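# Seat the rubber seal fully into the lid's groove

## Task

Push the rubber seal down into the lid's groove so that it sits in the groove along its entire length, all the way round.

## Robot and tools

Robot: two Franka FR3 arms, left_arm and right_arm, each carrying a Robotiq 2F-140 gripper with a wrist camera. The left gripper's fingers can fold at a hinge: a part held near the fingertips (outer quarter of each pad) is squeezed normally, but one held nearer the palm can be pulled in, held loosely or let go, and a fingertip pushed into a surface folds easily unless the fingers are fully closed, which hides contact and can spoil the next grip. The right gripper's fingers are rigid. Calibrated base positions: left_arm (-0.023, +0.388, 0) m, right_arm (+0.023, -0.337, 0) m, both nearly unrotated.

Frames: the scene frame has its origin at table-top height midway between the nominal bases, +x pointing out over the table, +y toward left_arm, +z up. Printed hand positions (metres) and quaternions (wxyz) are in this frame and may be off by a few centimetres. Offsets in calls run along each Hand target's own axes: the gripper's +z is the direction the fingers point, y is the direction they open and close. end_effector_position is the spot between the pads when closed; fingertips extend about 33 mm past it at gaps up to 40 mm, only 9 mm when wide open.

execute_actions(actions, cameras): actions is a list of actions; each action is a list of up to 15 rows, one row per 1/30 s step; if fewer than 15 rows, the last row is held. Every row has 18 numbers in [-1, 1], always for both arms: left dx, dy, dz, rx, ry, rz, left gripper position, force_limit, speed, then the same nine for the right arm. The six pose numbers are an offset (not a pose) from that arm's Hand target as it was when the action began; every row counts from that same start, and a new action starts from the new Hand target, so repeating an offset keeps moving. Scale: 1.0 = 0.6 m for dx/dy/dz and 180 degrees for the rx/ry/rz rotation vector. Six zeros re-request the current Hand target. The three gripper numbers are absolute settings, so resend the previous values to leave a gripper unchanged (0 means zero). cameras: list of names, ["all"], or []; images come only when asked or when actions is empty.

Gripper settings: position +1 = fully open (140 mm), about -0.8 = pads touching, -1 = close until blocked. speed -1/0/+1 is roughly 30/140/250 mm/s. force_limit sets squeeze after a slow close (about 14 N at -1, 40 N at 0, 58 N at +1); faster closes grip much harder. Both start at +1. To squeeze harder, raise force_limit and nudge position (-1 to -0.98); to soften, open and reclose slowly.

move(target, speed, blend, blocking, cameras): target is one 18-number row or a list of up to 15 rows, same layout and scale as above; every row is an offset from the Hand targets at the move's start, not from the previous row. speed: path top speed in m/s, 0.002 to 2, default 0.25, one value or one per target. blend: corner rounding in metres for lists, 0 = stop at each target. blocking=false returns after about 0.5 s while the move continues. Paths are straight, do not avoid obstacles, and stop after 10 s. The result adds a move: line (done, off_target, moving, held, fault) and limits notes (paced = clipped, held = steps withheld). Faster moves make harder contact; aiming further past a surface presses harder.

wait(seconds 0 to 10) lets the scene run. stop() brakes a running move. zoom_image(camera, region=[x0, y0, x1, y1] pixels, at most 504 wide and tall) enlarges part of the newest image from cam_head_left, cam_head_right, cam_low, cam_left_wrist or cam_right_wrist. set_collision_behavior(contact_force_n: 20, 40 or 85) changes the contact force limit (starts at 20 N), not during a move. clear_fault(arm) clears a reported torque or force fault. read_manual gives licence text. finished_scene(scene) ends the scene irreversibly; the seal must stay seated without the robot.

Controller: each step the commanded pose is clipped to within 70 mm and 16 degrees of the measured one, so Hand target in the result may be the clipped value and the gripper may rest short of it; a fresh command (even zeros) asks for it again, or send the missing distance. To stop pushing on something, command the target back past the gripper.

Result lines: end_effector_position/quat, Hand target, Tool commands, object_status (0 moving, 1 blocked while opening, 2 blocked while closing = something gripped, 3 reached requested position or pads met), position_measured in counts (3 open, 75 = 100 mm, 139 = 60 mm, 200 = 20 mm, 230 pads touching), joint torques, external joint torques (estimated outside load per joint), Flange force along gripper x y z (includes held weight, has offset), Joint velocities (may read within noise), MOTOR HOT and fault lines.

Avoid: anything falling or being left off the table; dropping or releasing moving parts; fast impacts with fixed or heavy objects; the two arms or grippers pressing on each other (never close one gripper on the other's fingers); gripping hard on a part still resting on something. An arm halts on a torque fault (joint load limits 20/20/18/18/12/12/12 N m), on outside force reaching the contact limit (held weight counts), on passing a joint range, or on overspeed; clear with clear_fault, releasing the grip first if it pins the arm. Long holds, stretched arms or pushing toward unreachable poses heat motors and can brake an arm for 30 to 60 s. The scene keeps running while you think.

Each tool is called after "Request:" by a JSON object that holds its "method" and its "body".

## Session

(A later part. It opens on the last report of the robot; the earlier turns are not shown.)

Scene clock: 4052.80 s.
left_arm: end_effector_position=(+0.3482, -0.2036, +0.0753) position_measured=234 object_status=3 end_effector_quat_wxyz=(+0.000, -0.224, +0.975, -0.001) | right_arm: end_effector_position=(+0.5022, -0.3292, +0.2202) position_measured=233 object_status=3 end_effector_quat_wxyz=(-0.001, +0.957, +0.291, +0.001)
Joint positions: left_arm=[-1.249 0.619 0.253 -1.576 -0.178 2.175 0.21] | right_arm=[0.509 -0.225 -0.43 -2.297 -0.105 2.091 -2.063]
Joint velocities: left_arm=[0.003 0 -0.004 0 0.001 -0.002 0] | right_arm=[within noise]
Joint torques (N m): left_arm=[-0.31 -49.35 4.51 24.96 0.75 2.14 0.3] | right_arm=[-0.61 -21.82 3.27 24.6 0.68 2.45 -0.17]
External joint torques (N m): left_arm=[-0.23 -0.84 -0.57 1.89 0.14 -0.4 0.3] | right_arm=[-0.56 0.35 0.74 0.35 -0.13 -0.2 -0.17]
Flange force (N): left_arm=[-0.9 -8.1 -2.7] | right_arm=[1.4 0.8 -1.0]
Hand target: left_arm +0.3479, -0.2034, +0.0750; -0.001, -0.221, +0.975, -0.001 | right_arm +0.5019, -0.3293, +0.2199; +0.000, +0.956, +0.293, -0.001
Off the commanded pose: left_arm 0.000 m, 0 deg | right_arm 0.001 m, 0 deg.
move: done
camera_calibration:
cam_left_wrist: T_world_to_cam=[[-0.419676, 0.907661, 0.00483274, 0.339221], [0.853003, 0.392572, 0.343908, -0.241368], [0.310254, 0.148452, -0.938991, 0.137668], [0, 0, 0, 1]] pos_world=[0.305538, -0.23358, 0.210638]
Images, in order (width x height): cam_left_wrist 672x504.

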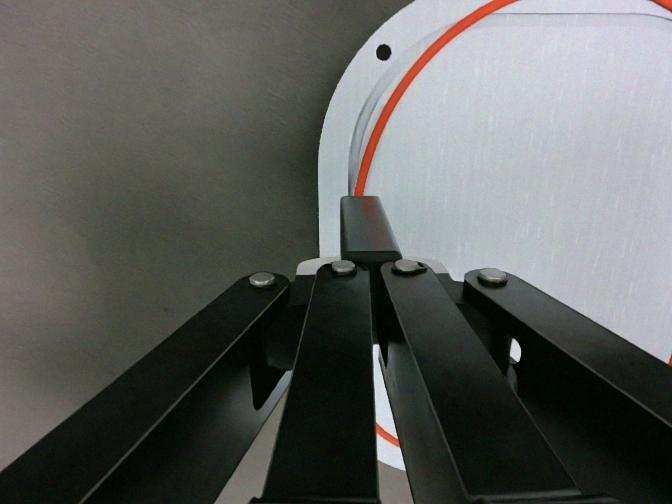

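Request:
{"method": "move", "body": {"target": [[0,0.0042,0.0417,0,0,0,-1,-1,0, 0,0,0,0,0,0,-1,-1,0], [0.001,0.0042,0.0608,0,0,0,-1,-1,0, 0,0,0,0,0,0,-1,-1,0]], "speed": [0.05, 0.006], "cameras": ["cam_left_wrist"]}}

Request:
{"method": "zoom_image", "body": {"camera": "cam_left_wrist", "region": [290, 60, 460, 230]}}

Scene clock: 4076.73 s.
left_arm: end_effector_position=(+0.3477, -0.2053, +0.0456) position_measured=234 object_status=3 end_effector_quat_wxyz=(+0.001, -0.223, +0.975, -0.006) | right_arm: end_effector_position=(+0.5022, -0.3292, +0.2202) position_measured=233 object_status=3 end_effector_quat_wxyz=(-0.001, +0.957, +0.291, +0.001)
Joint positions: left_arm=[-1.235 0.655 0.23 -1.597 -0.182 2.244 0.214] | right_arm=[0.509 -0.225 -0.43 -2.297 -0.105 2.091 -2.063]
Joint torques (N m): left_arm=[0.16 -45.6 4.26 21.44 0.81 2.02 0.21] | right_arm=[-0.57 -21.79 3.25 24.64 0.68 2.47 -0.19]
External joint torques (N m): left_arm=[-0.11 3.58 -0.95 -1.23 0.23 -0.55 0.21] | right_arm=[-0.53 0.25 0.72 0.48 -0.12 -0.16 -0.19]
Flange force (N): left_arm=[-0.7 -5.6 5.0] | right_arm=[1.5 0.9 -1.2]
Hand target: left_arm +0.3462, -0.2014, +0.0386; -0.001, -0.221, +0.975, -0.001 | right_arm +0.5019, -0.3293, +0.2199; +0.000, +0.956, +0.293, -0.001
Off the commanded pose: left_arm 0.008 m, 1 deg | right_arm 0.001 m, 0 deg.
move: off_target (left_arm)
camera_calibration:
cam_left_wrist: T_world_to_cam=[[-0.418014, 0.908428, -0.00482478, 0.340796], [0.85257, 0.394133, 0.343195, -0.22948], [0.31367, 0.139347, -0.939252, 0.107042], [0, 0, 0, 1]] pos_world=[0.304529, -0.234059, 0.180941]
Images, in order (width x height): cam_left_wrist 672x504.

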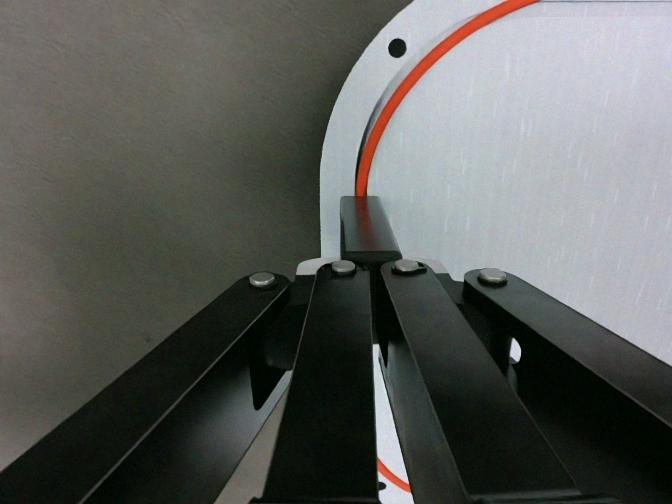

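Scaled by 2.965 from the camera's 672x504 image, which has a finer 960x720 frame.

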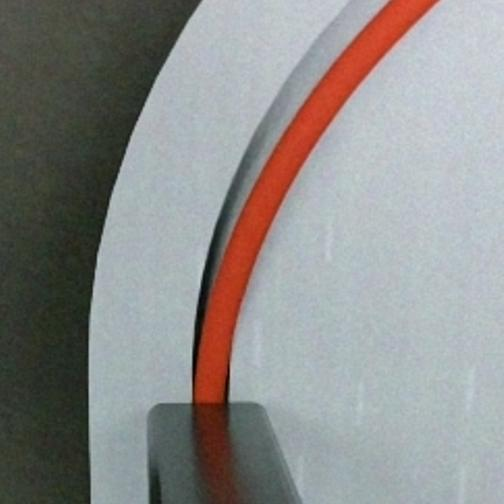

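Request:
{"method": "move", "body": {"target": [[0,0.001,-0.0323,0,0,0,-1,-1,0, 0,0,0,0,0,0,-1,-1,0], [0.0272,0.0025,-0.0323,0,0,0.022,-1,-1,0, 0,0,0,0,0,0,-1,-1,0], [0.0272,0.0025,-0.019,0,0,0.022,-1,-1,0, 0,0,0,0,0,0,-1,-1,0], [0.0272,0.0025,0,0,0,0.022,-1,-1,0, 0,0,0,0,0,0,-1,-1,0]], "speed": [0.05, 0.05, 0.04, 0.006], "cameras": ["cam_left_wrist"]}}

Request:
{"method": "zoom_image", "body": {"camera": "cam_left_wrist", "region": [290, 60, 460, 230]}}

Scene clock: 4098.63 s.
left_arm: end_effector_position=(+0.3317, -0.2089, +0.0456) position_measured=234 object_status=3 end_effector_quat_wxyz=(+0.000, -0.191, +0.982, -0.003) | right_arm: end_effector_position=(+0.5022, -0.3292, +0.2202) position_measured=233 object_status=3 end_effector_quat_wxyz=(-0.001, +0.957, +0.291, +0.001)
Joint positions: left_arm=[-1.235 0.641 0.203 -1.615 -0.159 2.246 0.246] | right_arm=[0.509 -0.225 -0.43 -2.297 -0.105 2.091 -2.063]
Joint velocities: left_arm=[0.002 0 -0.003 0 0.002 0.004 0.001] | right_arm=[within noise]
Joint torques (N m): left_arm=[0.19 -45.31 3.34 22.75 0.65 3.01 0.29] | right_arm=[-0.56 -21.82 3.22 24.64 0.69 2.47 -0.18]
External joint torques (N m): left_arm=[0.08 3.59 -1.14 0.13 0.07 0.46 0.29] | right_arm=[-0.53 0.23 0.68 0.51 -0.12 -0.16 -0.18]
Flange force (N): left_arm=[-2.0 -10.4 6.6] | right_arm=[1.5 1.0 -1.2]
Hand target: left_arm +0.3308, -0.2071, +0.0386; -0.001, -0.188, +0.982, -0.001 | right_arm +0.5019, -0.3293, +0.2199; +0.000, +0.956, +0.293, -0.001
Off the commanded pose: left_arm 0.007 m, 0 deg | right_arm 0.001 m, 0 deg.
move: off_target (left_arm)
camera_calibration:
cam_left_wrist: T_world_to_cam=[[-0.356596, 0.934258, 0.00124645, 0.322065], [0.877944, 0.334645, 0.342386, -0.235291], [0.319459, 0.123188, -0.939559, 0.10737], [0, 0, 0, 1]] pos_world=[0.287119, -0.23538, 0.181039]
Images, in order (width x height): cam_left_wrist 672x504.

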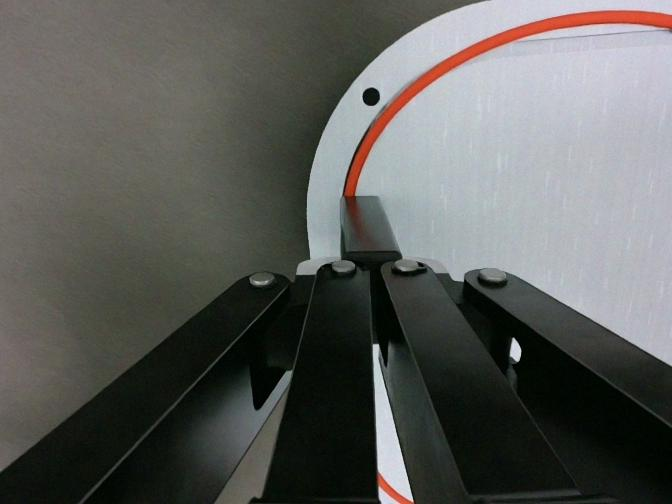

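Scaled by 2.965 from the camera's 672x504 image, which has a finer 960x720 frame.

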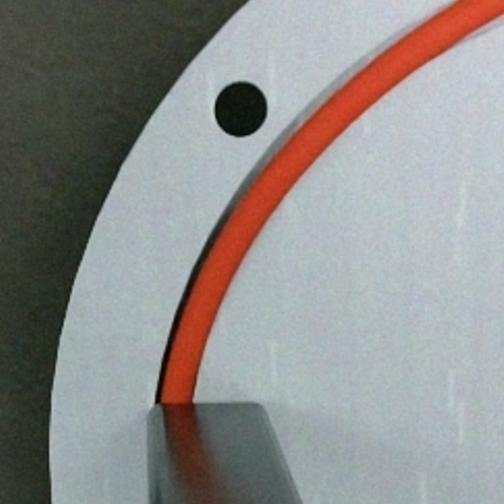

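Request:
{"method": "move", "body": {"target": [[0,0.001,-0.0323,0,0,0,-1,-1,0, 0,0,0,0,0,0,-1,-1,0], [0.0338,-0.0022,-0.0323,0,0,0.083,-1,-1,0, 0,0,0,0,0,0,-1,-1,0], [0.0338,-0.0022,-0.019,0,0,0.083,-1,-1,0, 0,0,0,0,0,0,-1,-1,0], [0.0338,-0.0022,0,0,0,0.083,-1,-1,0, 0,0,0,0,0,0,-1,-1,0]], "speed": [0.05, 0.05, 0.04, 0.006], "cameras": ["cam_left_wrist"]}}

Request:
{"method": "zoom_image", "body": {"camera": "cam_left_wrist", "region": [290, 60, 460, 230]}}

Scene clock: 4125.67 s.
left_arm: end_effector_position=(+0.3125, -0.2179, +0.0458) position_measured=234 object_status=3 end_effector_quat_wxyz=(+0.000, -0.061, +0.998, -0.003) | right_arm: end_effector_position=(+0.5022, -0.3292, +0.2202) position_measured=233 object_status=3 end_effector_quat_wxyz=(-0.001, +0.957, +0.291, +0.001)
Joint positions: left_arm=[-1.192 0.628 0.114 -1.625 -0.09 2.254 0.438] | right_arm=[0.509 -0.225 -0.43 -2.297 -0.105 2.091 -2.063]
Joint torques (N m): left_arm=[0.21 -45.33 2.19 22.82 0.75 3.15 0.25] | right_arm=[-0.61 -21.77 3.22 24.63 0.68 2.46 -0.17]
External joint torques (N m): left_arm=[0.07 3.9 -0.58 -0.02 0.18 0.6 0.25] | right_arm=[-0.5 0.42 0.75 0.4 -0.13 -0.18 -0.17]
Flange force (N): left_arm=[-4.2 -9.4 7.1] | right_arm=[1.8 1.0 -0.9]
Hand target: left_arm +0.3125, -0.2158, +0.0386; -0.001, -0.058, +0.998, -0.001 | right_arm +0.5019, -0.3293, +0.2199; +0.000, +0.956, +0.293, -0.001
Off the commanded pose: left_arm 0.007 m, 0 deg | right_arm 0.001 m, 0 deg.
move: off_target (left_arm)
camera_calibration:
cam_left_wrist: T_world_to_cam=[[-0.10271, 0.994711, 0.00108769, 0.257522], [0.934131, 0.0960794, 0.343755, -0.285036], [0.341832, 0.0363233, -0.939059, 0.0888512], [0, 0, 0, 1]] pos_world=[0.262339, -0.232001, 0.181139]
Images, in order (width x height): cam_left_wrist 672x504.

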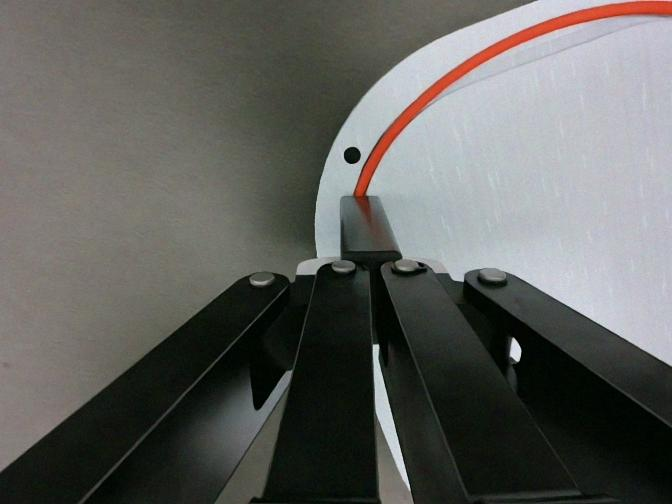

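Scaled by 2.965 from the camera's 672x504 image, which has a finer 960x720 frame.

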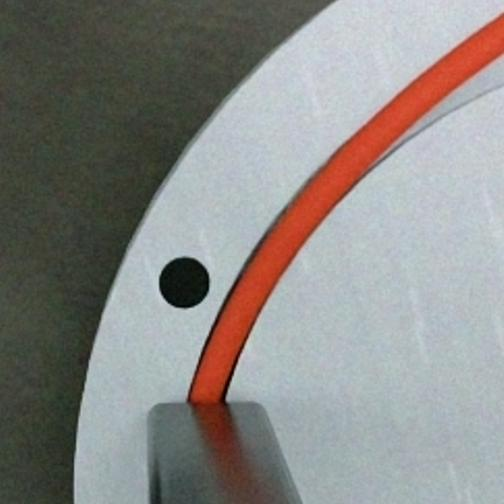

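Request:
{"method": "move", "body": {"target": [[0,0.001,-0.0323,0,0,0,-1,-1,0, 0,0,0,0,0,0,-1,-1,0], [0.024,0.0005,-0.0323,0,0,0.083,-1,-1,0, 0,0,0,0,0,0,-1,-1,0], [0.024,0.0005,-0.019,0,0,0.083,-1,-1,0, 0,0,0,0,0,0,-1,-1,0], [0.024,0.0005,0,0,0,0.083,-1,-1,0, 0,0,0,0,0,0,-1,-1,0]], "speed": [0.05, 0.05, 0.04, 0.006], "cameras": ["cam_left_wrist"]}}

Request:
{"method": "zoom_image", "body": {"camera": "cam_left_wrist", "region": [290, 60, 460, 230]}}

Scene clock: 4147.37 s.
left_arm: end_effector_position=(+0.2984, -0.2197, +0.0461) position_measured=234 object_status=3 end_effector_quat_wxyz=(+0.001, +0.069, +0.998, -0.004) | right_arm: end_effector_position=(+0.5022, -0.3292, +0.2202) position_measured=233 object_status=3 end_effector_quat_wxyz=(-0.001, +0.957, +0.291, +0.001)
Joint positions: left_arm=[-1.136 0.608 0.025 -1.654 -0.023 2.269 0.64] | right_arm=[0.509 -0.225 -0.43 -2.297 -0.105 2.091 -2.063]
Joint torques (N m): left_arm=[-0.12 -44.91 0.54 22.58 0.9 2.84 0.32] | right_arm=[-0.57 -21.77 3.21 24.6 0.67 2.45 -0.19]
External joint torques (N m): left_arm=[-0.07 4.06 -0.39 -0.22 0.33 0.32 0.32] | right_arm=[-0.64 0.29 0.55 0.45 -0.14 -0.19 -0.19]
Flange force (N): left_arm=[-6.2 -8.0 6.9] | right_arm=[1.4 1.2 -1.1]
Hand target: left_arm +0.2981, -0.2172, +0.0387; -0.001, +0.072, +0.997, -0.001 | right_arm +0.5019, -0.3293, +0.2199; +0.000, +0.956, +0.293, -0.001
Off the commanded pose: left_arm 0.008 m, 1 deg | right_arm 0.001 m, 0 deg.
move: off_target (left_arm)
camera_calibration:
cam_left_wrist: T_world_to_cam=[[0.156021, 0.987754, -0.000394818, 0.179166], [0.92682, -0.146258, 0.345851, -0.323064], [0.341558, -0.054326, -0.938289, 0.0741099], [0, 0, 0, 1]] pos_world=[0.246156, -0.220196, 0.181339]
Images, in order (width x height): cam_left_wrist 672x504.

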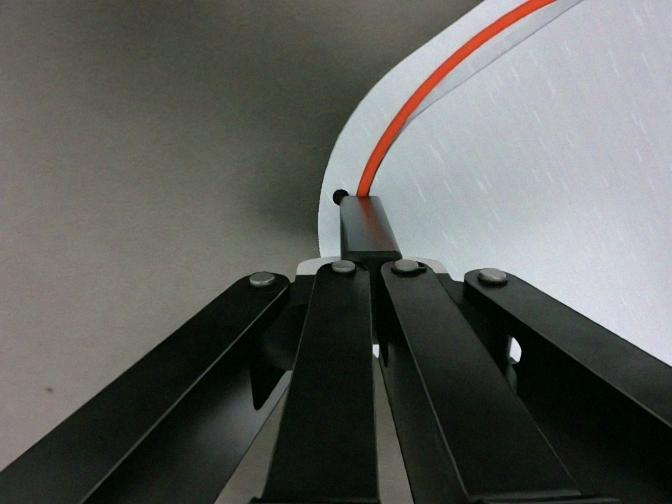

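Scaled by 2.965 from the camera's 672x504 image, which has a finer 960x720 frame.

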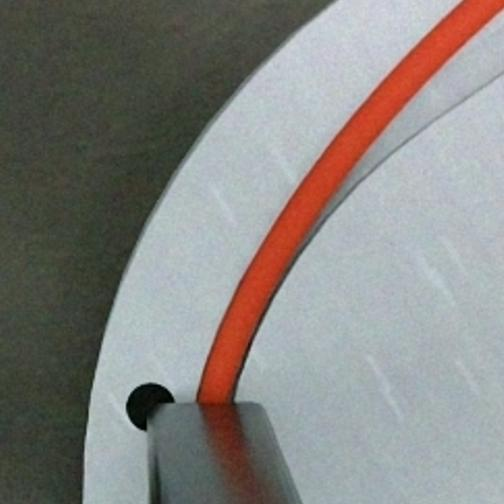

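Request:
{"method": "move", "body": {"target": [[0,0.001,-0.035,0,0,0,-1,-1,0, 0,0,0,0,0,0,-1,-1,0], [0.1162,0.072,-0.077,0,0,0.318,-0.45,-1,0, 0,0,0,0,0,0,-1,-1,0]], "speed": [0.05, 0.12], "cameras": ["cam_left_wrist", "cam_high"]}}

Request:
{"method": "zoom_image", "body": {"camera": "cam_left_wrist", "region": [260, 80, 460, 300]}}

Scene clock: 4178.53 s.
left_arm: end_effector_position=(+0.2346, -0.1638, +0.0837) position_measured=186 object_status=0 end_effector_quat_wxyz=(-0.002, +0.538, +0.843, -0.001) | right_arm: end_effector_position=(+0.5022, -0.3292, +0.2202) position_measured=233 object_status=3 end_effector_quat_wxyz=(-0.001, +0.957, +0.291, +0.001)
Joint positions: left_arm=[-0.83 0.364 -0.353 -1.973 0.161 2.307 1.467] | right_arm=[0.509 -0.225 -0.43 -2.297 -0.105 2.091 -2.063]
Joint torques (N m): left_arm=[-0.37 -40.75 -4.37 23.11 1.02 2.37 0.31] | right_arm=[-0.61 -21.77 3.28 24.61 0.68 2.47 -0.15]
External joint torques (N m): left_arm=[-0.36 -0.74 -0.63 1 0.43 -0.08 0.31] | right_arm=[-0.61 0.31 0.71 0.45 -0.13 -0.17 -0.15]
Flange force (N): left_arm=[-2.4 -0.2 -1.8] | right_arm=[1.5 0.9 -1.1]
Hand target: left_arm +0.2354, -0.1643, +0.0849; +0.000, +0.541, +0.841, -0.001 | right_arm +0.5019, -0.3293, +0.2199; +0.000, +0.956, +0.293, -0.001
Off the commanded pose: left_arm 0.002 m, 1 deg | right_arm 0.001 m, 0 deg.
move: done
camera_calibration:
cam_left_wrist: T_world_to_cam=[[0.914491, 0.404591, 0.00362014, -0.139903], [0.379177, -0.860102, 0.341247, -0.256767], [0.141179, -0.310695, -0.939967, 0.139378], [0, 0, 0, 1]] pos_world=[0.205623, -0.120938, 0.219138]
Images, in order (width x height): cam_high 672x504, cam_left_wrist 672x504.

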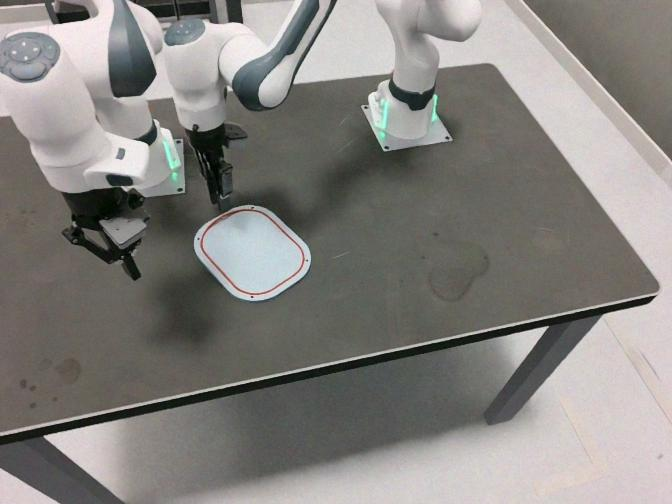

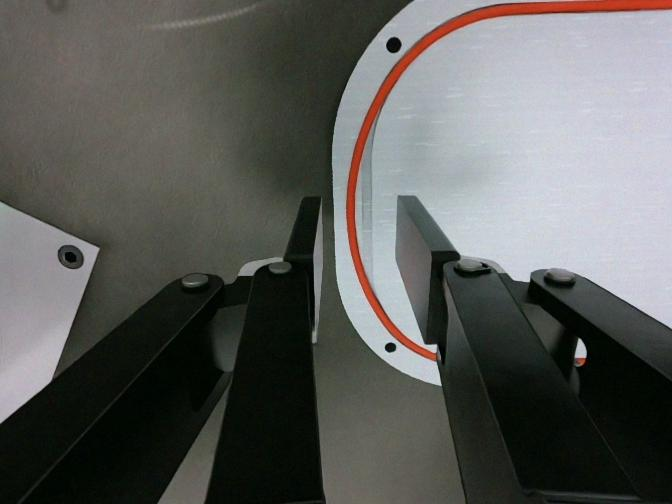

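Scaled by 2.291 from the camera's 672x504 image, which has a finer 960x720 frame.

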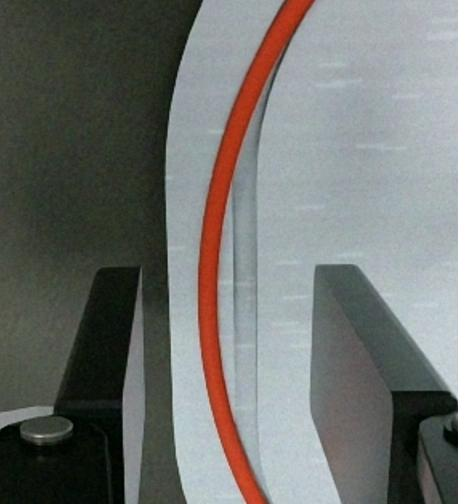

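Request:
{"method": "move", "body": {"target": [[0,-0.0005,0.05,0,0,0,-0.45,-1,0, 0,0,0,0,0,0,-1,-1,0], [0,-0.0005,0.0657,0,0,0,-0.45,-1,0, 0,0,0,0,0,0,-1,-1,0], [0,-0.0005,0.0657,0,0,0,-1,-1,-1, 0,0,0,0,0,0,-1,-1,0]], "speed": [0.05, 0.01, 0.01], "cameras": ["cam_left_wrist"]}}

Request:
{"method": "zoom_image", "body": {"camera": "cam_left_wrist", "region": [290, 80, 430, 260]}}

Scene clock: 4192.30 s.
left_arm: end_effector_position=(+0.2355, -0.1647, +0.0468) position_measured=225 object_status=0 end_effector_quat_wxyz=(+0.000, +0.543, +0.840, -0.001) | right_arm: end_effector_position=(+0.5022, -0.3292, +0.2202) position_measured=233 object_status=3 end_effector_quat_wxyz=(-0.001, +0.957, +0.291, +0.001)
Joint positions: left_arm=[-0.853 0.425 -0.326 -1.988 0.19 2.386 1.461] | right_arm=[0.509 -0.225 -0.43 -2.297 -0.105 2.091 -2.063]
Joint torques (N m): left_arm=[-0.88 -41.58 -3.74 22.35 0.71 2.37 -0.15] | right_arm=[-0.62 -21.84 3.25 24.66 0.67 2.46 -0.18]
External joint torques (N m): left_arm=[-0.94 -0.41 0.21 1.12 0.16 -0.08 -0.15] | right_arm=[-0.65 0.3 0.62 0.45 -0.14 -0.19 -0.18]
Flange force (N): left_arm=[-4.5 -1.4 -0.4] | right_arm=[1.4 1.1 -1.1]
Hand target: left_arm +0.2351, -0.1645, +0.0455; +0.000, +0.541, +0.841, -0.001 | right_arm +0.5019, -0.3293, +0.2199; +0.000, +0.956, +0.293, -0.001
Off the commanded pose: left_arm 0.001 m, 0 deg | right_arm 0.001 m, 0 deg.
move: done
camera_calibration:
cam_left_wrist: T_world_to_cam=[[0.91977, 0.39242, 0.00551317, -0.143546], [0.366527, -0.863934, 0.345363, -0.243157], [0.14029, -0.315634, -0.938453, 0.103648], [0, 0, 0, 1]] pos_world=[0.206613, -0.121027, 0.182037]
Images, in order (width x height): cam_left_wrist 672x504.

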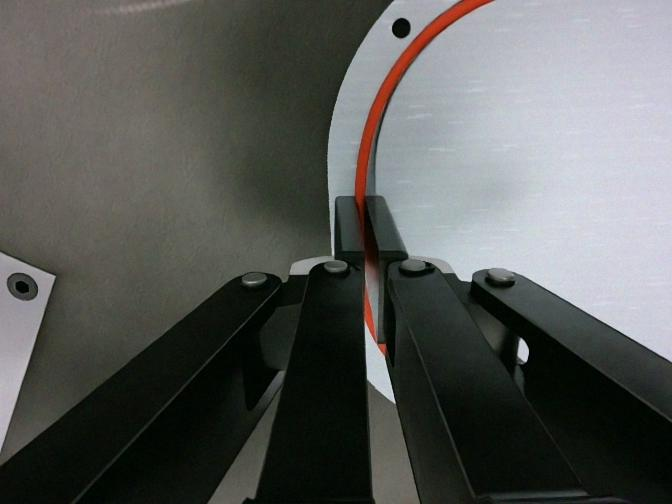

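Scaled by 2.800 from the camera's 672x504 image, which has a finer 960x720 frame.

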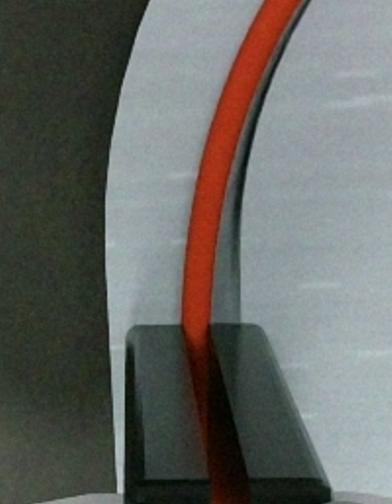

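Request:
{"method": "move", "body": {"target": [[0,0.0125,0,0,0,0,-1,-1,-1, 0,0,0,0,0,0,-1,-1,0]], "speed": [0.01], "cameras": ["cam_left_wrist"]}}

Request:
{"method": "zoom_image", "body": {"camera": "cam_left_wrist", "region": [290, 80, 430, 260]}}

Scene clock: 4214.43 s.
left_arm: end_effector_position=(+0.2414, -0.1618, +0.0467) position_measured=225 object_status=2 end_effector_quat_wxyz=(+0.000, +0.539, +0.842, -0.001) | right_arm: end_effector_position=(+0.5022, -0.3292, +0.2202) position_measured=233 object_status=3 end_effector_quat_wxyz=(-0.001, +0.957, +0.291, +0.001)
Joint positions: left_arm=[-0.844 0.425 -0.324 -1.988 0.19 2.386 1.461] | right_arm=[0.509 -0.225 -0.43 -2.297 -0.105 2.091 -2.063]
Joint torques (N m): left_arm=[0 -41.4 -4.33 22.63 0.73 2.33 0.29] | right_arm=[-0.6 -21.79 3.24 24.61 0.67 2.47 -0.19]
External joint torques (N m): left_arm=[0.15 -0.11 -0.22 1.37 0.17 -0.13 0.29] | right_arm=[-0.57 0.27 0.69 0.45 -0.13 -0.17 -0.19]
Flange force (N): left_arm=[-5.4 0.7 -0.9] | right_arm=[1.4 1.0 -1.1]
Hand target: left_arm +0.2419, -0.1614, +0.0454; +0.000, +0.541, +0.841, -0.001 | right_arm +0.5019, -0.3293, +0.2199; +0.000, +0.956, +0.293, -0.001
Off the commanded pose: left_arm 0.001 m, 0 deg | right_arm 0.001 m, 0 deg.
move: done
camera_calibration:
cam_left_wrist: T_world_to_cam=[[0.915637, 0.401959, 0.0061963, -0.147609], [0.375288, -0.860204, 0.345266, -0.244343], [0.144113, -0.313813, -0.938484, 0.102995], [0, 0, 0, 1]] pos_world=[0.212012, -0.118531, 0.181937]
Images, in order (width x height): cam_left_wrist 672x504.

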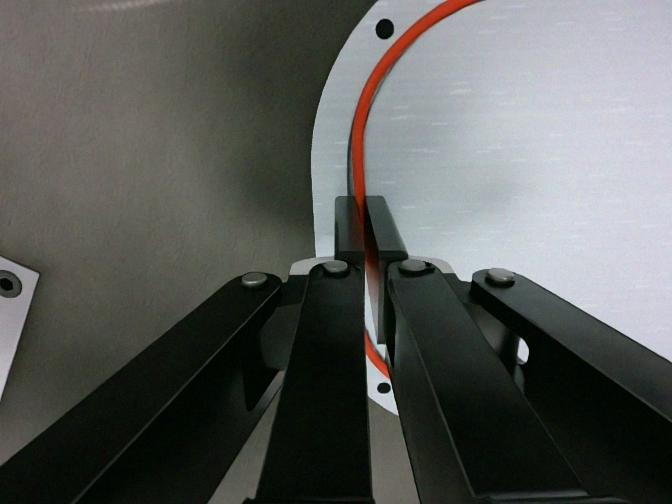

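Scaled by 2.800 from the camera's 672x504 image, which has a finer 960x720 frame.

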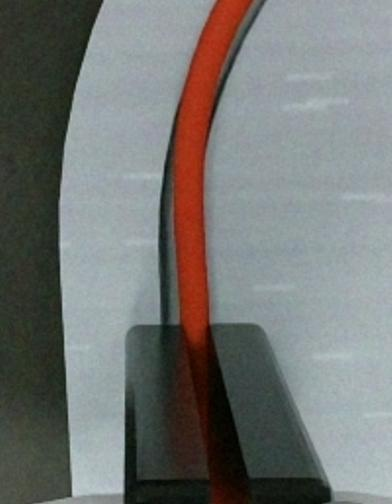

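Request:
{"method": "move", "body": {"target": [[0,0,0.0005,0,0,0,-0.55,-1,0, 0,0,0,0,0,0,-1,-1,0], [0,0,-0.018,0,0,0,-0.55,-1,0, 0,0,0,0,0,0,-1,-1,0]], "speed": [0.01, 0.04], "cameras": ["cam_left_wrist"]}}

Request:
{"method": "zoom_image", "body": {"camera": "cam_left_wrist", "region": [290, 80, 430, 260]}}

Scene clock: 4225.83 s.
left_arm: end_effector_position=(+0.2416, -0.1610, +0.0542) position_measured=199 object_status=3 end_effector_quat_wxyz=(+0.000, +0.539, +0.842, -0.001) | right_arm: end_effector_position=(+0.5022, -0.3292, +0.2202) position_measured=233 object_status=3 end_effector_quat_wxyz=(-0.001, +0.957, +0.291, +0.001)
Joint positions: left_arm=[-0.835 0.412 -0.332 -1.987 0.186 2.37 1.465] | right_arm=[0.509 -0.225 -0.43 -2.297 -0.105 2.091 -2.063]
Joint velocities: left_arm=[0.001 0.001 -0.001 0 0 -0.004 0.001] | right_arm=[within noise]
Joint torques (N m): left_arm=[-0.19 -41.85 -4.55 23.04 0.35 2 0.24] | right_arm=[-0.61 -21.83 3.24 24.64 0.68 2.48 -0.16]
External joint torques (N m): left_arm=[-0.21 -0.76 -0.59 1.53 -0.21 -0.47 0.24] | right_arm=[-0.58 0.24 0.7 0.49 -0.13 -0.16 -0.16]
Flange force (N): left_arm=[-4.8 0.1 -3.2] | right_arm=[1.4 0.9 -1.2]
Hand target: left_arm +0.2419, -0.1614, +0.0562; +0.000, +0.541, +0.841, -0.001 | right_arm +0.5019, -0.3293, +0.2199; +0.000, +0.956, +0.293, -0.001
Off the commanded pose: left_arm 0.002 m, 0 deg | right_arm 0.001 m, 0 deg.
move: done
camera_calibration:
cam_left_wrist: T_world_to_cam=[[0.915757, 0.401684, 0.00624647, -0.148188], [0.375184, -0.860695, 0.344152, -0.246233], [0.143617, -0.312816, -0.938893, 0.110524], [0, 0, 0, 1]] pos_world=[0.212213, -0.117833, 0.189437]
Images, in order (width x height): cam_left_wrist 672x504.

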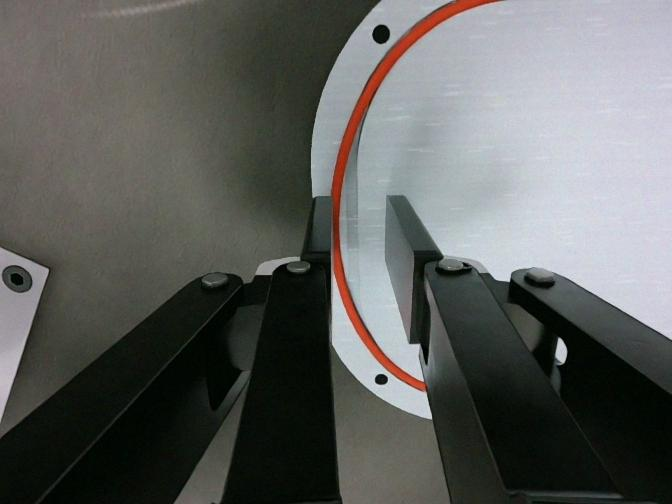

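Scaled by 2.800 from the camera's 672x504 image, which has a finer 960x720 frame.

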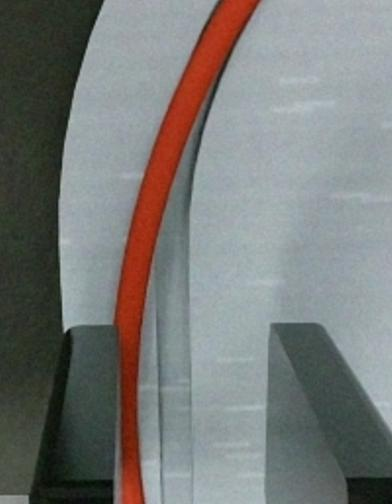

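Request:
{"method": "move", "body": {"target": [[0,0,-0.023,0,0,0,-1,-1,0, 0,0,0,0,0,0,-1,-1,0], [-0.0075,-0.055,-0.02,0,0,0,-1,-1,0, 0,0,0,0,0,0,-1,-1,0], [-0.0075,-0.055,0.0272,0,0,0,-1,-1,0, 0,0,0,0,0,0,-1,-1,0]], "speed": [0.05, 0.06, 0.04], "cameras": ["cam_left_wrist", "cam_high"]}}

Request:
{"method": "zoom_image", "body": {"camera": "cam_high", "region": [166, 166, 326, 306]}}

Scene clock: 4284.97 s.
left_arm: end_effector_position=(+0.2137, -0.1789, +0.0409) position_measured=234 object_status=3 end_effector_quat_wxyz=(-0.001, +0.543, +0.840, -0.001) | right_arm: end_effector_position=(+0.5022, -0.3292, +0.2202) position_measured=233 object_status=3 end_effector_quat_wxyz=(-0.001, +0.957, +0.291, +0.001)
Joint positions: left_arm=[-0.902 0.447 -0.318 -1.97 0.194 2.388 1.418] | right_arm=[0.509 -0.225 -0.43 -2.297 -0.105 2.091 -2.063]
Joint velocities: left_arm=[-0.002 -0.001 0 -0.001 0 0.004 -0.002] | right_arm=[within noise]
Joint torques (N m): left_arm=[-1.21 -42.4 -3.56 22.59 0.97 2.38 -0.2] | right_arm=[-0.62 -21.81 3.24 24.66 0.68 2.48 -0.18]
External joint torques (N m): left_arm=[-1.2 -0.77 0.53 1.55 0.43 -0.05 -0.2] | right_arm=[-0.56 0.4 0.71 0.42 -0.13 -0.17 -0.18]
Flange force (N): left_arm=[-5.7 -2.0 -0.6] | right_arm=[1.7 1.1 -0.9]
Hand target: left_arm +0.2137, -0.1792, +0.0400; +0.000, +0.541, +0.841, -0.001 | right_arm +0.5019, -0.3293, +0.2199; +0.000, +0.956, +0.293, -0.001
Off the commanded pose: left_arm 0.001 m, 0 deg | right_arm 0.001 m, 0 deg.
move: done
camera_calibration:
cam_left_wrist: T_world_to_cam=[[0.919977, 0.391949, 0.00431142, -0.118021], [0.366694, -0.864479, 0.343819, -0.245464], [0.138487, -0.314725, -0.939026, 0.0972643], [0, 0, 0, 1]] pos_world=[0.185117, -0.135329, 0.176238]
Images, in order (width x height): cam_high 672x504, cam_left_wrist 672x504.

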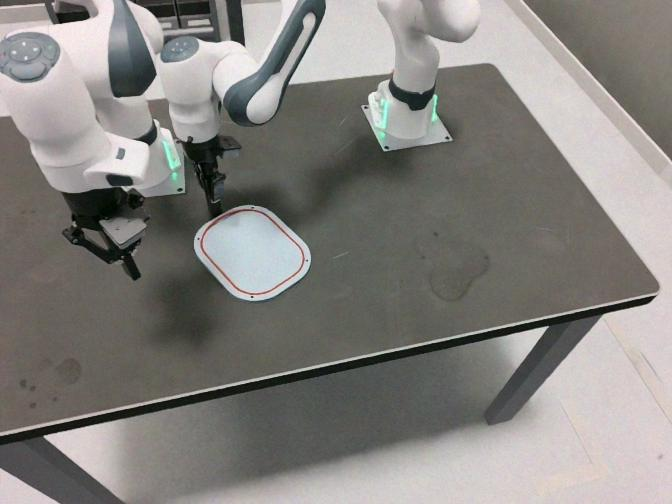

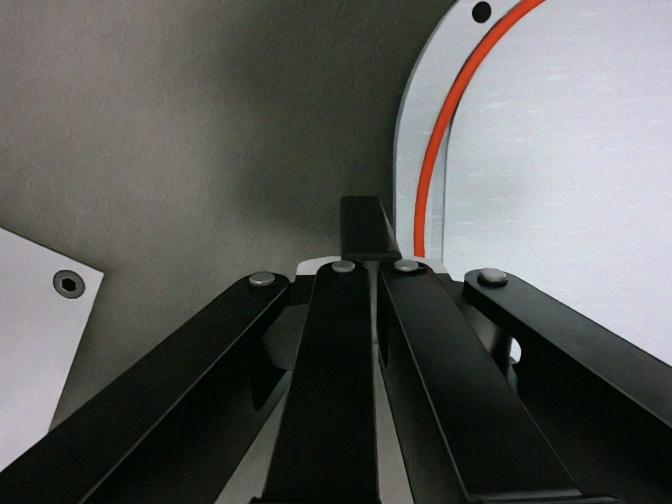

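Scaled by 3.150 from the camera's 672x504 image, which has a finer 960x720 frame.

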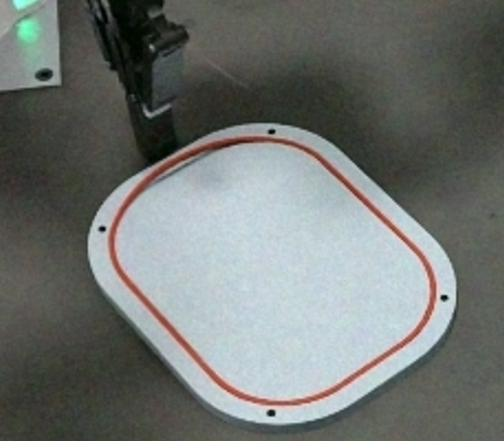

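Request:
{"method": "execute_actions", "body": {"actions": [], "cameras": ["cam_left_wrist", "cam_high", "cam_head_left"]}}

Scene clock: 4318.90 s.
left_arm: end_effector_position=(+0.2138, -0.1791, +0.0410) position_measured=234 object_status=3 end_effector_quat_wxyz=(-0.001, +0.543, +0.840, -0.001) | right_arm: end_effector_position=(+0.5022, -0.3292, +0.2202) position_measured=233 object_status=3 end_effector_quat_wxyz=(-0.001, +0.957, +0.291, +0.001)
Joint positions: left_arm=[-0.902 0.447 -0.318 -1.97 0.194 2.388 1.418] | right_arm=[0.509 -0.225 -0.43 -2.297 -0.105 2.091 -2.063]
Joint velocities: within noise
Joint torques (N m): left_arm=[-0.87 -42.43 -4.05 22.62 0.98 2.36 -0.2] | right_arm=[-0.63 -21.83 3.25 24.6 0.68 2.46 -0.19]
External joint torques (N m): left_arm=[-0.82 -0.63 0.1 1.47 0.43 -0.09 -0.2] | right_arm=[-0.66 0.26 0.63 0.4 -0.13 -0.18 -0.19]
Flange force (N): left_arm=[-5.4 -1.6 -0.7] | right_arm=[1.2 1.0 -1.1]
Hand target: left_arm +0.2137, -0.1792, +0.0400; +0.000, +0.541, +0.841, -0.001 | right_arm +0.5019, -0.3293, +0.2199; +0.000, +0.956, +0.293, -0.001
Tool commands: left_gripper/position=-1.0 left_gripper/force_limit=-1.0 left_gripper/speed=+0.0 right_gripper/position=-1.0 right_gripper/force_limit=-1.0 right_gripper/speed=+0.0
Off the commanded pose: left_arm 0.001 m, 0 deg | right_arm 0.001 m, 0 deg.
camera_calibration:
cam_left_wrist: T_world_to_cam=[[0.919664, 0.392682, 0.00429626, -0.117783], [0.367287, -0.863959, 0.344493, -0.245794], [0.138988, -0.31524, -0.938779, 0.0969956], [0, 0, 0, 1]] pos_world=[0.185116, -0.135528, 0.176238]
Images, in order (width x height): cam_head_left 672x504, cam_high 672x504, cam_left_wrist 672x504.

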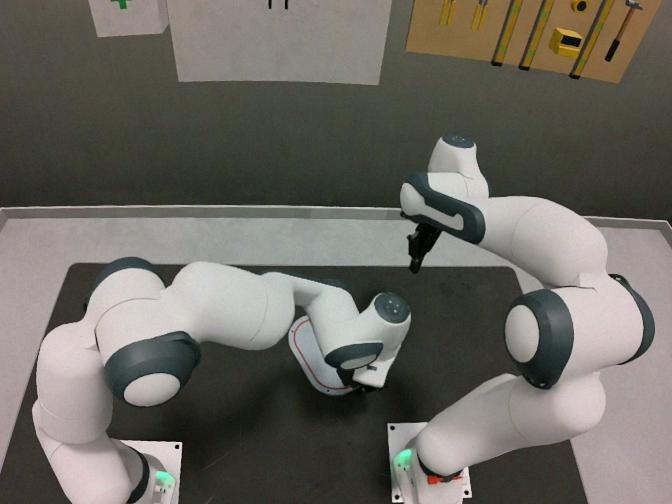

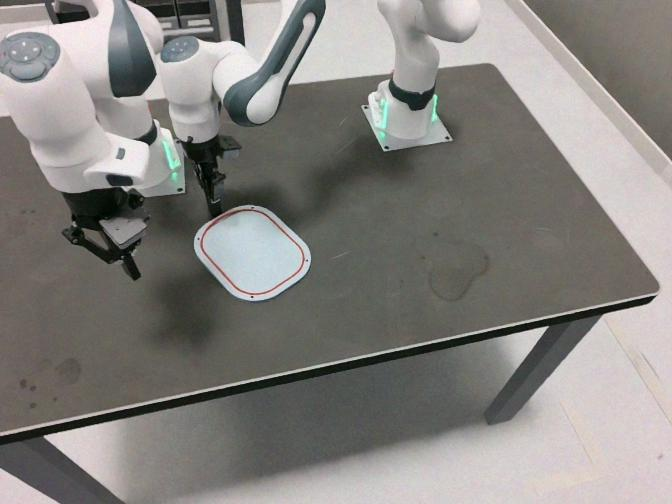

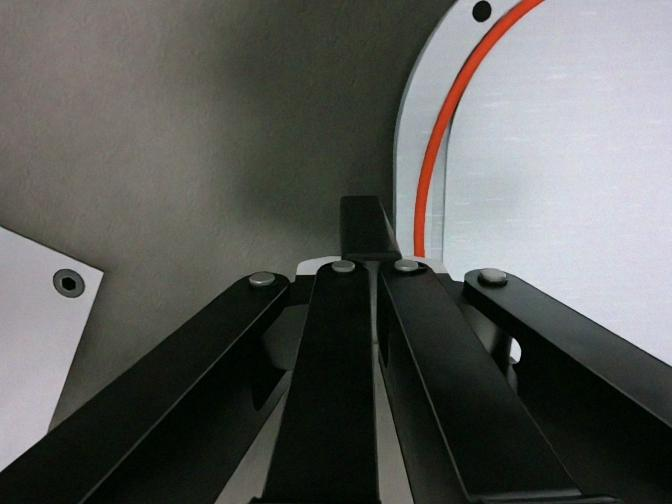

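Request:
{"method": "move", "body": {"target": [0, 0.1, 0, 0, 0, 0, -1, -1, 0, 0, 0, 0, 0, 0, 0, -1, -1, 0], "speed": 0.03, "cameras": ["cam_left_wrist", "cam_high"]}}

Scene clock: 4334.23 s.
left_arm: end_effector_position=(+0.2664, -0.1551, +0.0406) position_measured=234 object_status=3 end_effector_quat_wxyz=(+0.000, +0.538, +0.843, -0.002) | right_arm: end_effector_position=(+0.5022, -0.3292, +0.2202) position_measured=233 object_status=3 end_effector_quat_wxyz=(-0.001, +0.957, +0.291, +0.001)
Joint positions: left_arm=[-0.809 0.449 -0.317 -1.968 0.194 2.39 1.499] | right_arm=[0.509 -0.225 -0.43 -2.297 -0.105 2.091 -2.063]
Joint velocities: left_arm=[0 0 0 0 -0.001 0 0.006] | right_arm=[within noise]
Joint torques (N m): left_arm=[0.53 -41.88 -4.1 22.99 1.32 2.26 0.32] | right_arm=[-0.58 -21.81 3.22 24.61 0.67 2.46 -0.14]
External joint torques (N m): left_arm=[0.52 -0.22 -0.01 1.98 0.77 -0.16 0.32] | right_arm=[-0.54 0.25 0.68 0.44 -0.13 -0.18 -0.14]
Flange force (N): left_arm=[-7.8 1.5 -0.8] | right_arm=[1.3 0.8 -1.2]
Hand target: left_arm +0.2683, -0.1543, +0.0399; +0.000, +0.541, +0.841, -0.001 | right_arm +0.5019, -0.3293, +0.2199; +0.000, +0.956, +0.293, -0.001
Off the commanded pose: left_arm 0.002 m, 0 deg | right_arm 0.001 m, 0 deg.
move: done
camera_calibration:
cam_left_wrist: T_world_to_cam=[[0.914473, 0.404626, 0.00403223, -0.172287], [0.378391, -0.858626, 0.345807, -0.246338], [0.143385, -0.314705, -0.938297, 0.0958736], [0, 0, 0, 1]] pos_world=[0.237017, -0.111628, 0.175838]
Images, in order (width x height): cam_high 672x504, cam_left_wrist 672x504.

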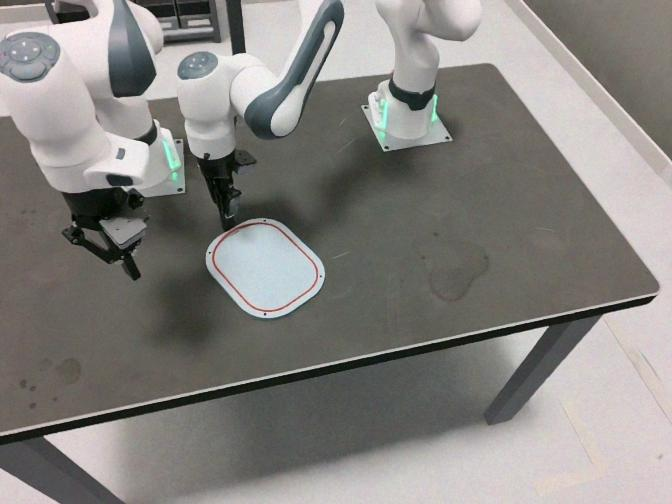

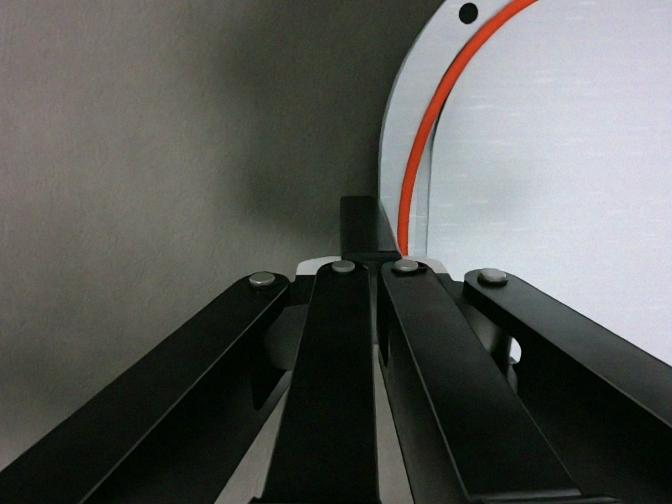

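Request:
{"method": "move", "body": {"target": [0, 0.035, 0, 0, 0, 0, -1, -1, 0, 0, 0, 0, 0, 0, 0, -1, -1, 0], "speed": 0.03}}

Request:
{"method": "move", "body": {"target": [[0, -0.025, 0, 0, 0, 0, -1, -1, 0, 0, 0, 0, 0, 0, 0, -1, -1, 0], [0, -0.025, -0.12, 0, 0, 0, -1, -1, 0, 0, 0, 0, 0, 0, 0, -1, -1, 0]], "speed": [0.05, 0.12], "blend": [0.005, 0], "cameras": ["cam_left_wrist", "cam_high"]}}

Scene clock: 4350.13 s.
left_arm: end_effector_position=(+0.2852, -0.1473, +0.0407) position_measured=234 object_status=3 end_effector_quat_wxyz=(+0.000, +0.538, +0.843, -0.003) | right_arm: end_effector_position=(+0.5022, -0.3292, +0.2202) position_measured=233 object_status=3 end_effector_quat_wxyz=(-0.001, +0.957, +0.291, +0.001)
Joint positions: left_arm=[-0.776 0.454 -0.317 -1.961 0.195 2.389 1.533] | right_arm=[0.509 -0.225 -0.43 -2.297 -0.105 2.091 -2.063]
Joint velocities: left_arm=[0.001 0.001 0 -0.001 0.001 0 0.006] | right_arm=[within noise]
Joint torques (N m): left_arm=[0.62 -42.16 -3.94 23.14 1.4 1.97 0.22] | right_arm=[-0.55 -21.82 3.26 24.58 0.67 2.46 -0.19]
External joint torques (N m): left_arm=[0.59 -0.09 0.19 1.96 0.84 -0.47 0.22] | right_arm=[-0.51 0.26 0.72 0.38 -0.13 -0.18 -0.19]
Flange force (N): left_arm=[-8.6 1.8 -0.9] | right_arm=[1.3 0.8 -1.1]
Hand target: left_arm +0.2875, -0.1456, +0.0398; +0.000, +0.541, +0.841, -0.001 | right_arm +0.5019, -0.3293, +0.2199; +0.000, +0.956, +0.293, -0.001
Off the commanded pose: left_arm 0.003 m, 0 deg | right_arm 0.001 m, 0 deg.
move: done

Scene clock: 4351.77 s.
left_arm: end_effector_position=(+0.2743, -0.1520, +0.1112) position_measured=234 object_status=3 end_effector_quat_wxyz=(+0.001, +0.539, +0.843, -0.001) | right_arm: end_effector_position=(+0.5022, -0.3292, +0.2202) position_measured=233 object_status=3 end_effector_quat_wxyz=(-0.001, +0.957, +0.291, +0.001)
Joint positions: left_arm=[-0.772 0.337 -0.35 -1.933 0.145 2.248 1.545] | right_arm=[0.509 -0.225 -0.43 -2.297 -0.105 2.091 -2.063]
Joint velocities: left_arm=[0.001 0 -0.002 0 -0.001 -0.004 0.004] | right_arm=[within noise]
Joint torques (N m): left_arm=[-0.22 -40.48 -4.34 24.18 0.43 1.98 0.34] | right_arm=[-0.6 -21.83 3.23 24.61 0.67 2.45 -0.13]
External joint torques (N m): left_arm=[-0.15 -0.63 -0.84 1.47 -0.2 -0.47 0.34] | right_arm=[-0.53 0.34 0.71 0.4 -0.13 -0.2 -0.13]
Flange force (N): left_arm=[-4.5 0.4 -3.5] | right_arm=[1.5 0.8 -1.0]
Hand target: left_arm +0.2739, -0.1517, +0.1119; +0.000, +0.541, +0.841, -0.001 | right_arm +0.5019, -0.3293, +0.2199; +0.000, +0.956, +0.293, -0.001
Off the commanded pose: left_arm 0.001 m, 0 deg | right_arm 0.001 m, 0 deg.
move: done
camera_calibration:
cam_left_wrist: T_world_to_cam=[[0.915417, 0.40244, 0.00726528, -0.181992], [0.375204, -0.859721, 0.346556, -0.270538], [0.145714, -0.314518, -0.938001, 0.161256], [0, 0, 0, 1]] pos_world=[0.244609, -0.108629, 0.246337]
Images, in order (width x height): cam_high 672x504, cam_left_wrist 672x504.

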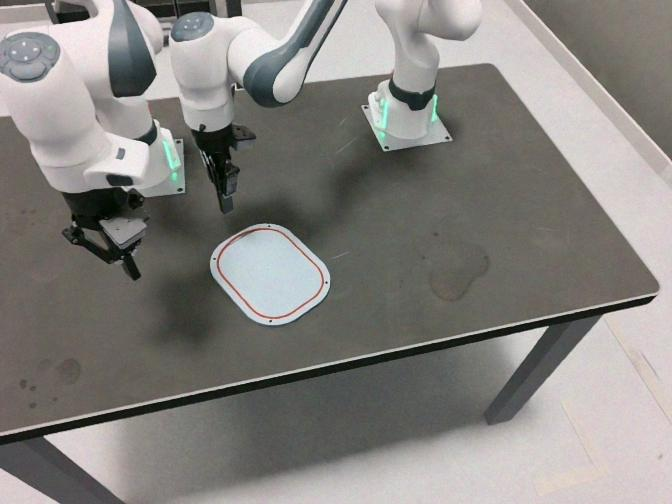

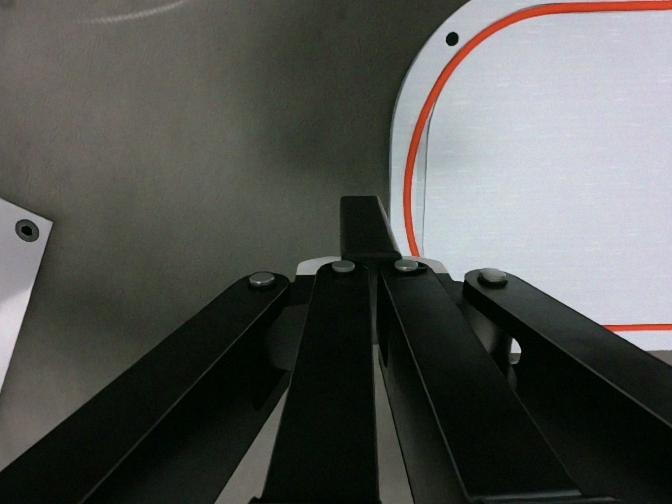

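Request:
{"method": "move", "body": {"target": [[0.12, 0.0, -0.2, 0, 0, -0.15, -1, -1, 0, 0, 0, 0, 0, 0, 0, -1, -1, 0], [0.573, 0.236, -0.263, 0, 0, -0.479, -1, -1, 0, 0, 0, 0, 0, 0, 0, -1, -1, 0]], "speed": 0.25, "blend": [0.04, 0], "cameras": ["cam_head_left", "cam_head_right", "cam_high", "cam_low"]}}

Scene clock: 4370.70 s.
left_arm: end_effector_position=(+0.2616, +0.2200, +0.2690) position_measured=234 object_status=3 end_effector_quat_wxyz=(+0.000, -0.175, +0.985, -0.001) | right_arm: end_effector_position=(+0.5022, -0.3292, +0.2202) position_measured=233 object_status=3 end_effector_quat_wxyz=(-0.001, +0.957, +0.291, +0.001)
Joint positions: left_arm=[-0.36 -0.74 -0.169 -2.602 -0.12 1.867 0.802] | right_arm=[0.509 -0.225 -0.43 -2.297 -0.105 2.091 -2.063]
Joint velocities: left_arm=[0 -0.002 0.001 0 -0.001 -0.002 -0.007] | right_arm=[within noise]
Joint torques (N m): left_arm=[-0.14 -7.17 1.29 25.63 0.46 1.99 -0.23] | right_arm=[-0.63 -21.8 3.22 24.6 0.68 2.46 -0.18]
External joint torques (N m): left_arm=[-0.13 -0.2 -0.97 1.14 -0.26 -0.5 -0.23] | right_arm=[-0.74 0.26 0.51 0.42 -0.13 -0.18 -0.18]
Flange force (N): left_arm=[1.1 -2.9 -3.7] | right_arm=[1.2 1.2 -1.1]
Hand target: left_arm +0.2605, +0.2201, +0.2690; -0.001, -0.180, +0.984, -0.001 | right_arm +0.5019, -0.3293, +0.2199; +0.000, +0.956, +0.293, -0.001
Off the commanded pose: left_arm 0.001 m, 1 deg | right_arm 0.001 m, 0 deg.
move: done
Images, in order (width x height): cam_head_left 672x504, cam_head_right 672x504, cam_high 672x504, cam_low 672x504.

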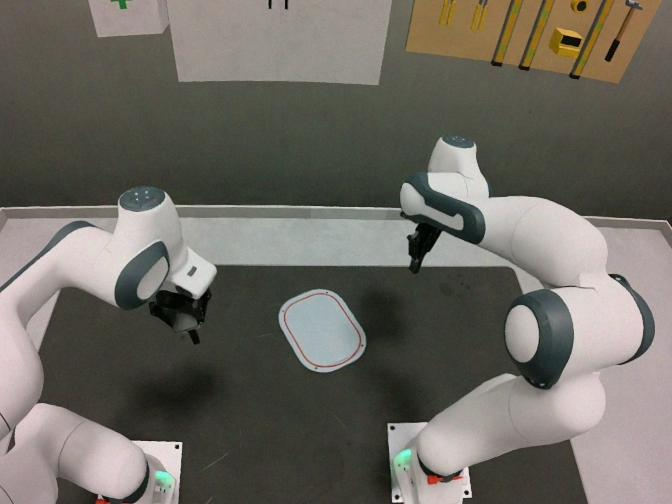

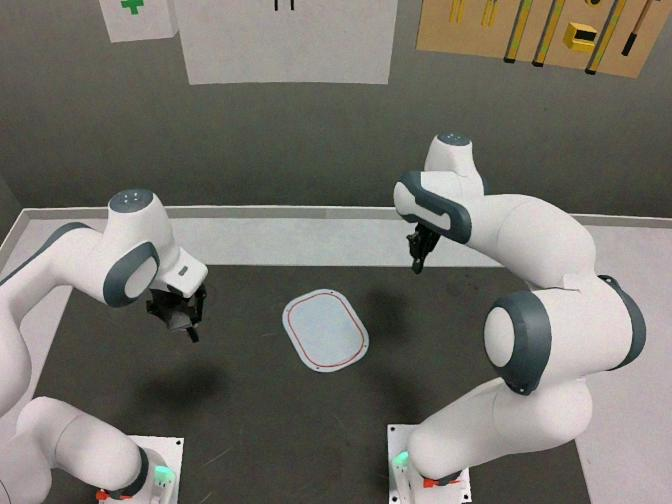

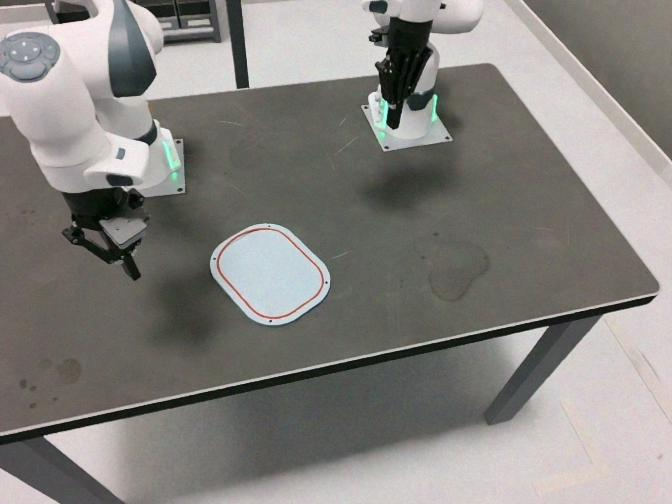

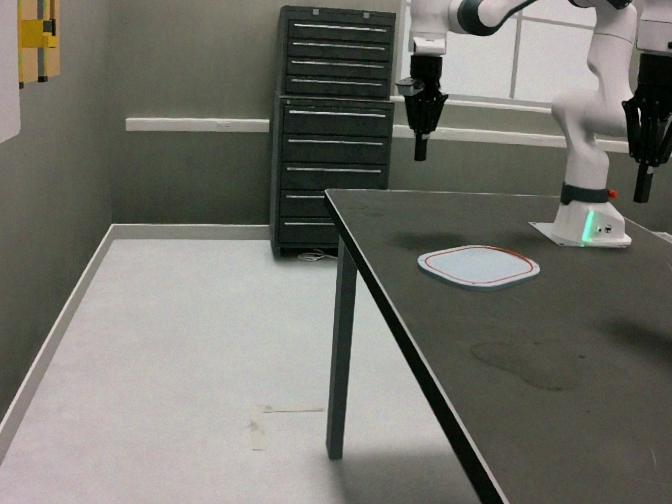

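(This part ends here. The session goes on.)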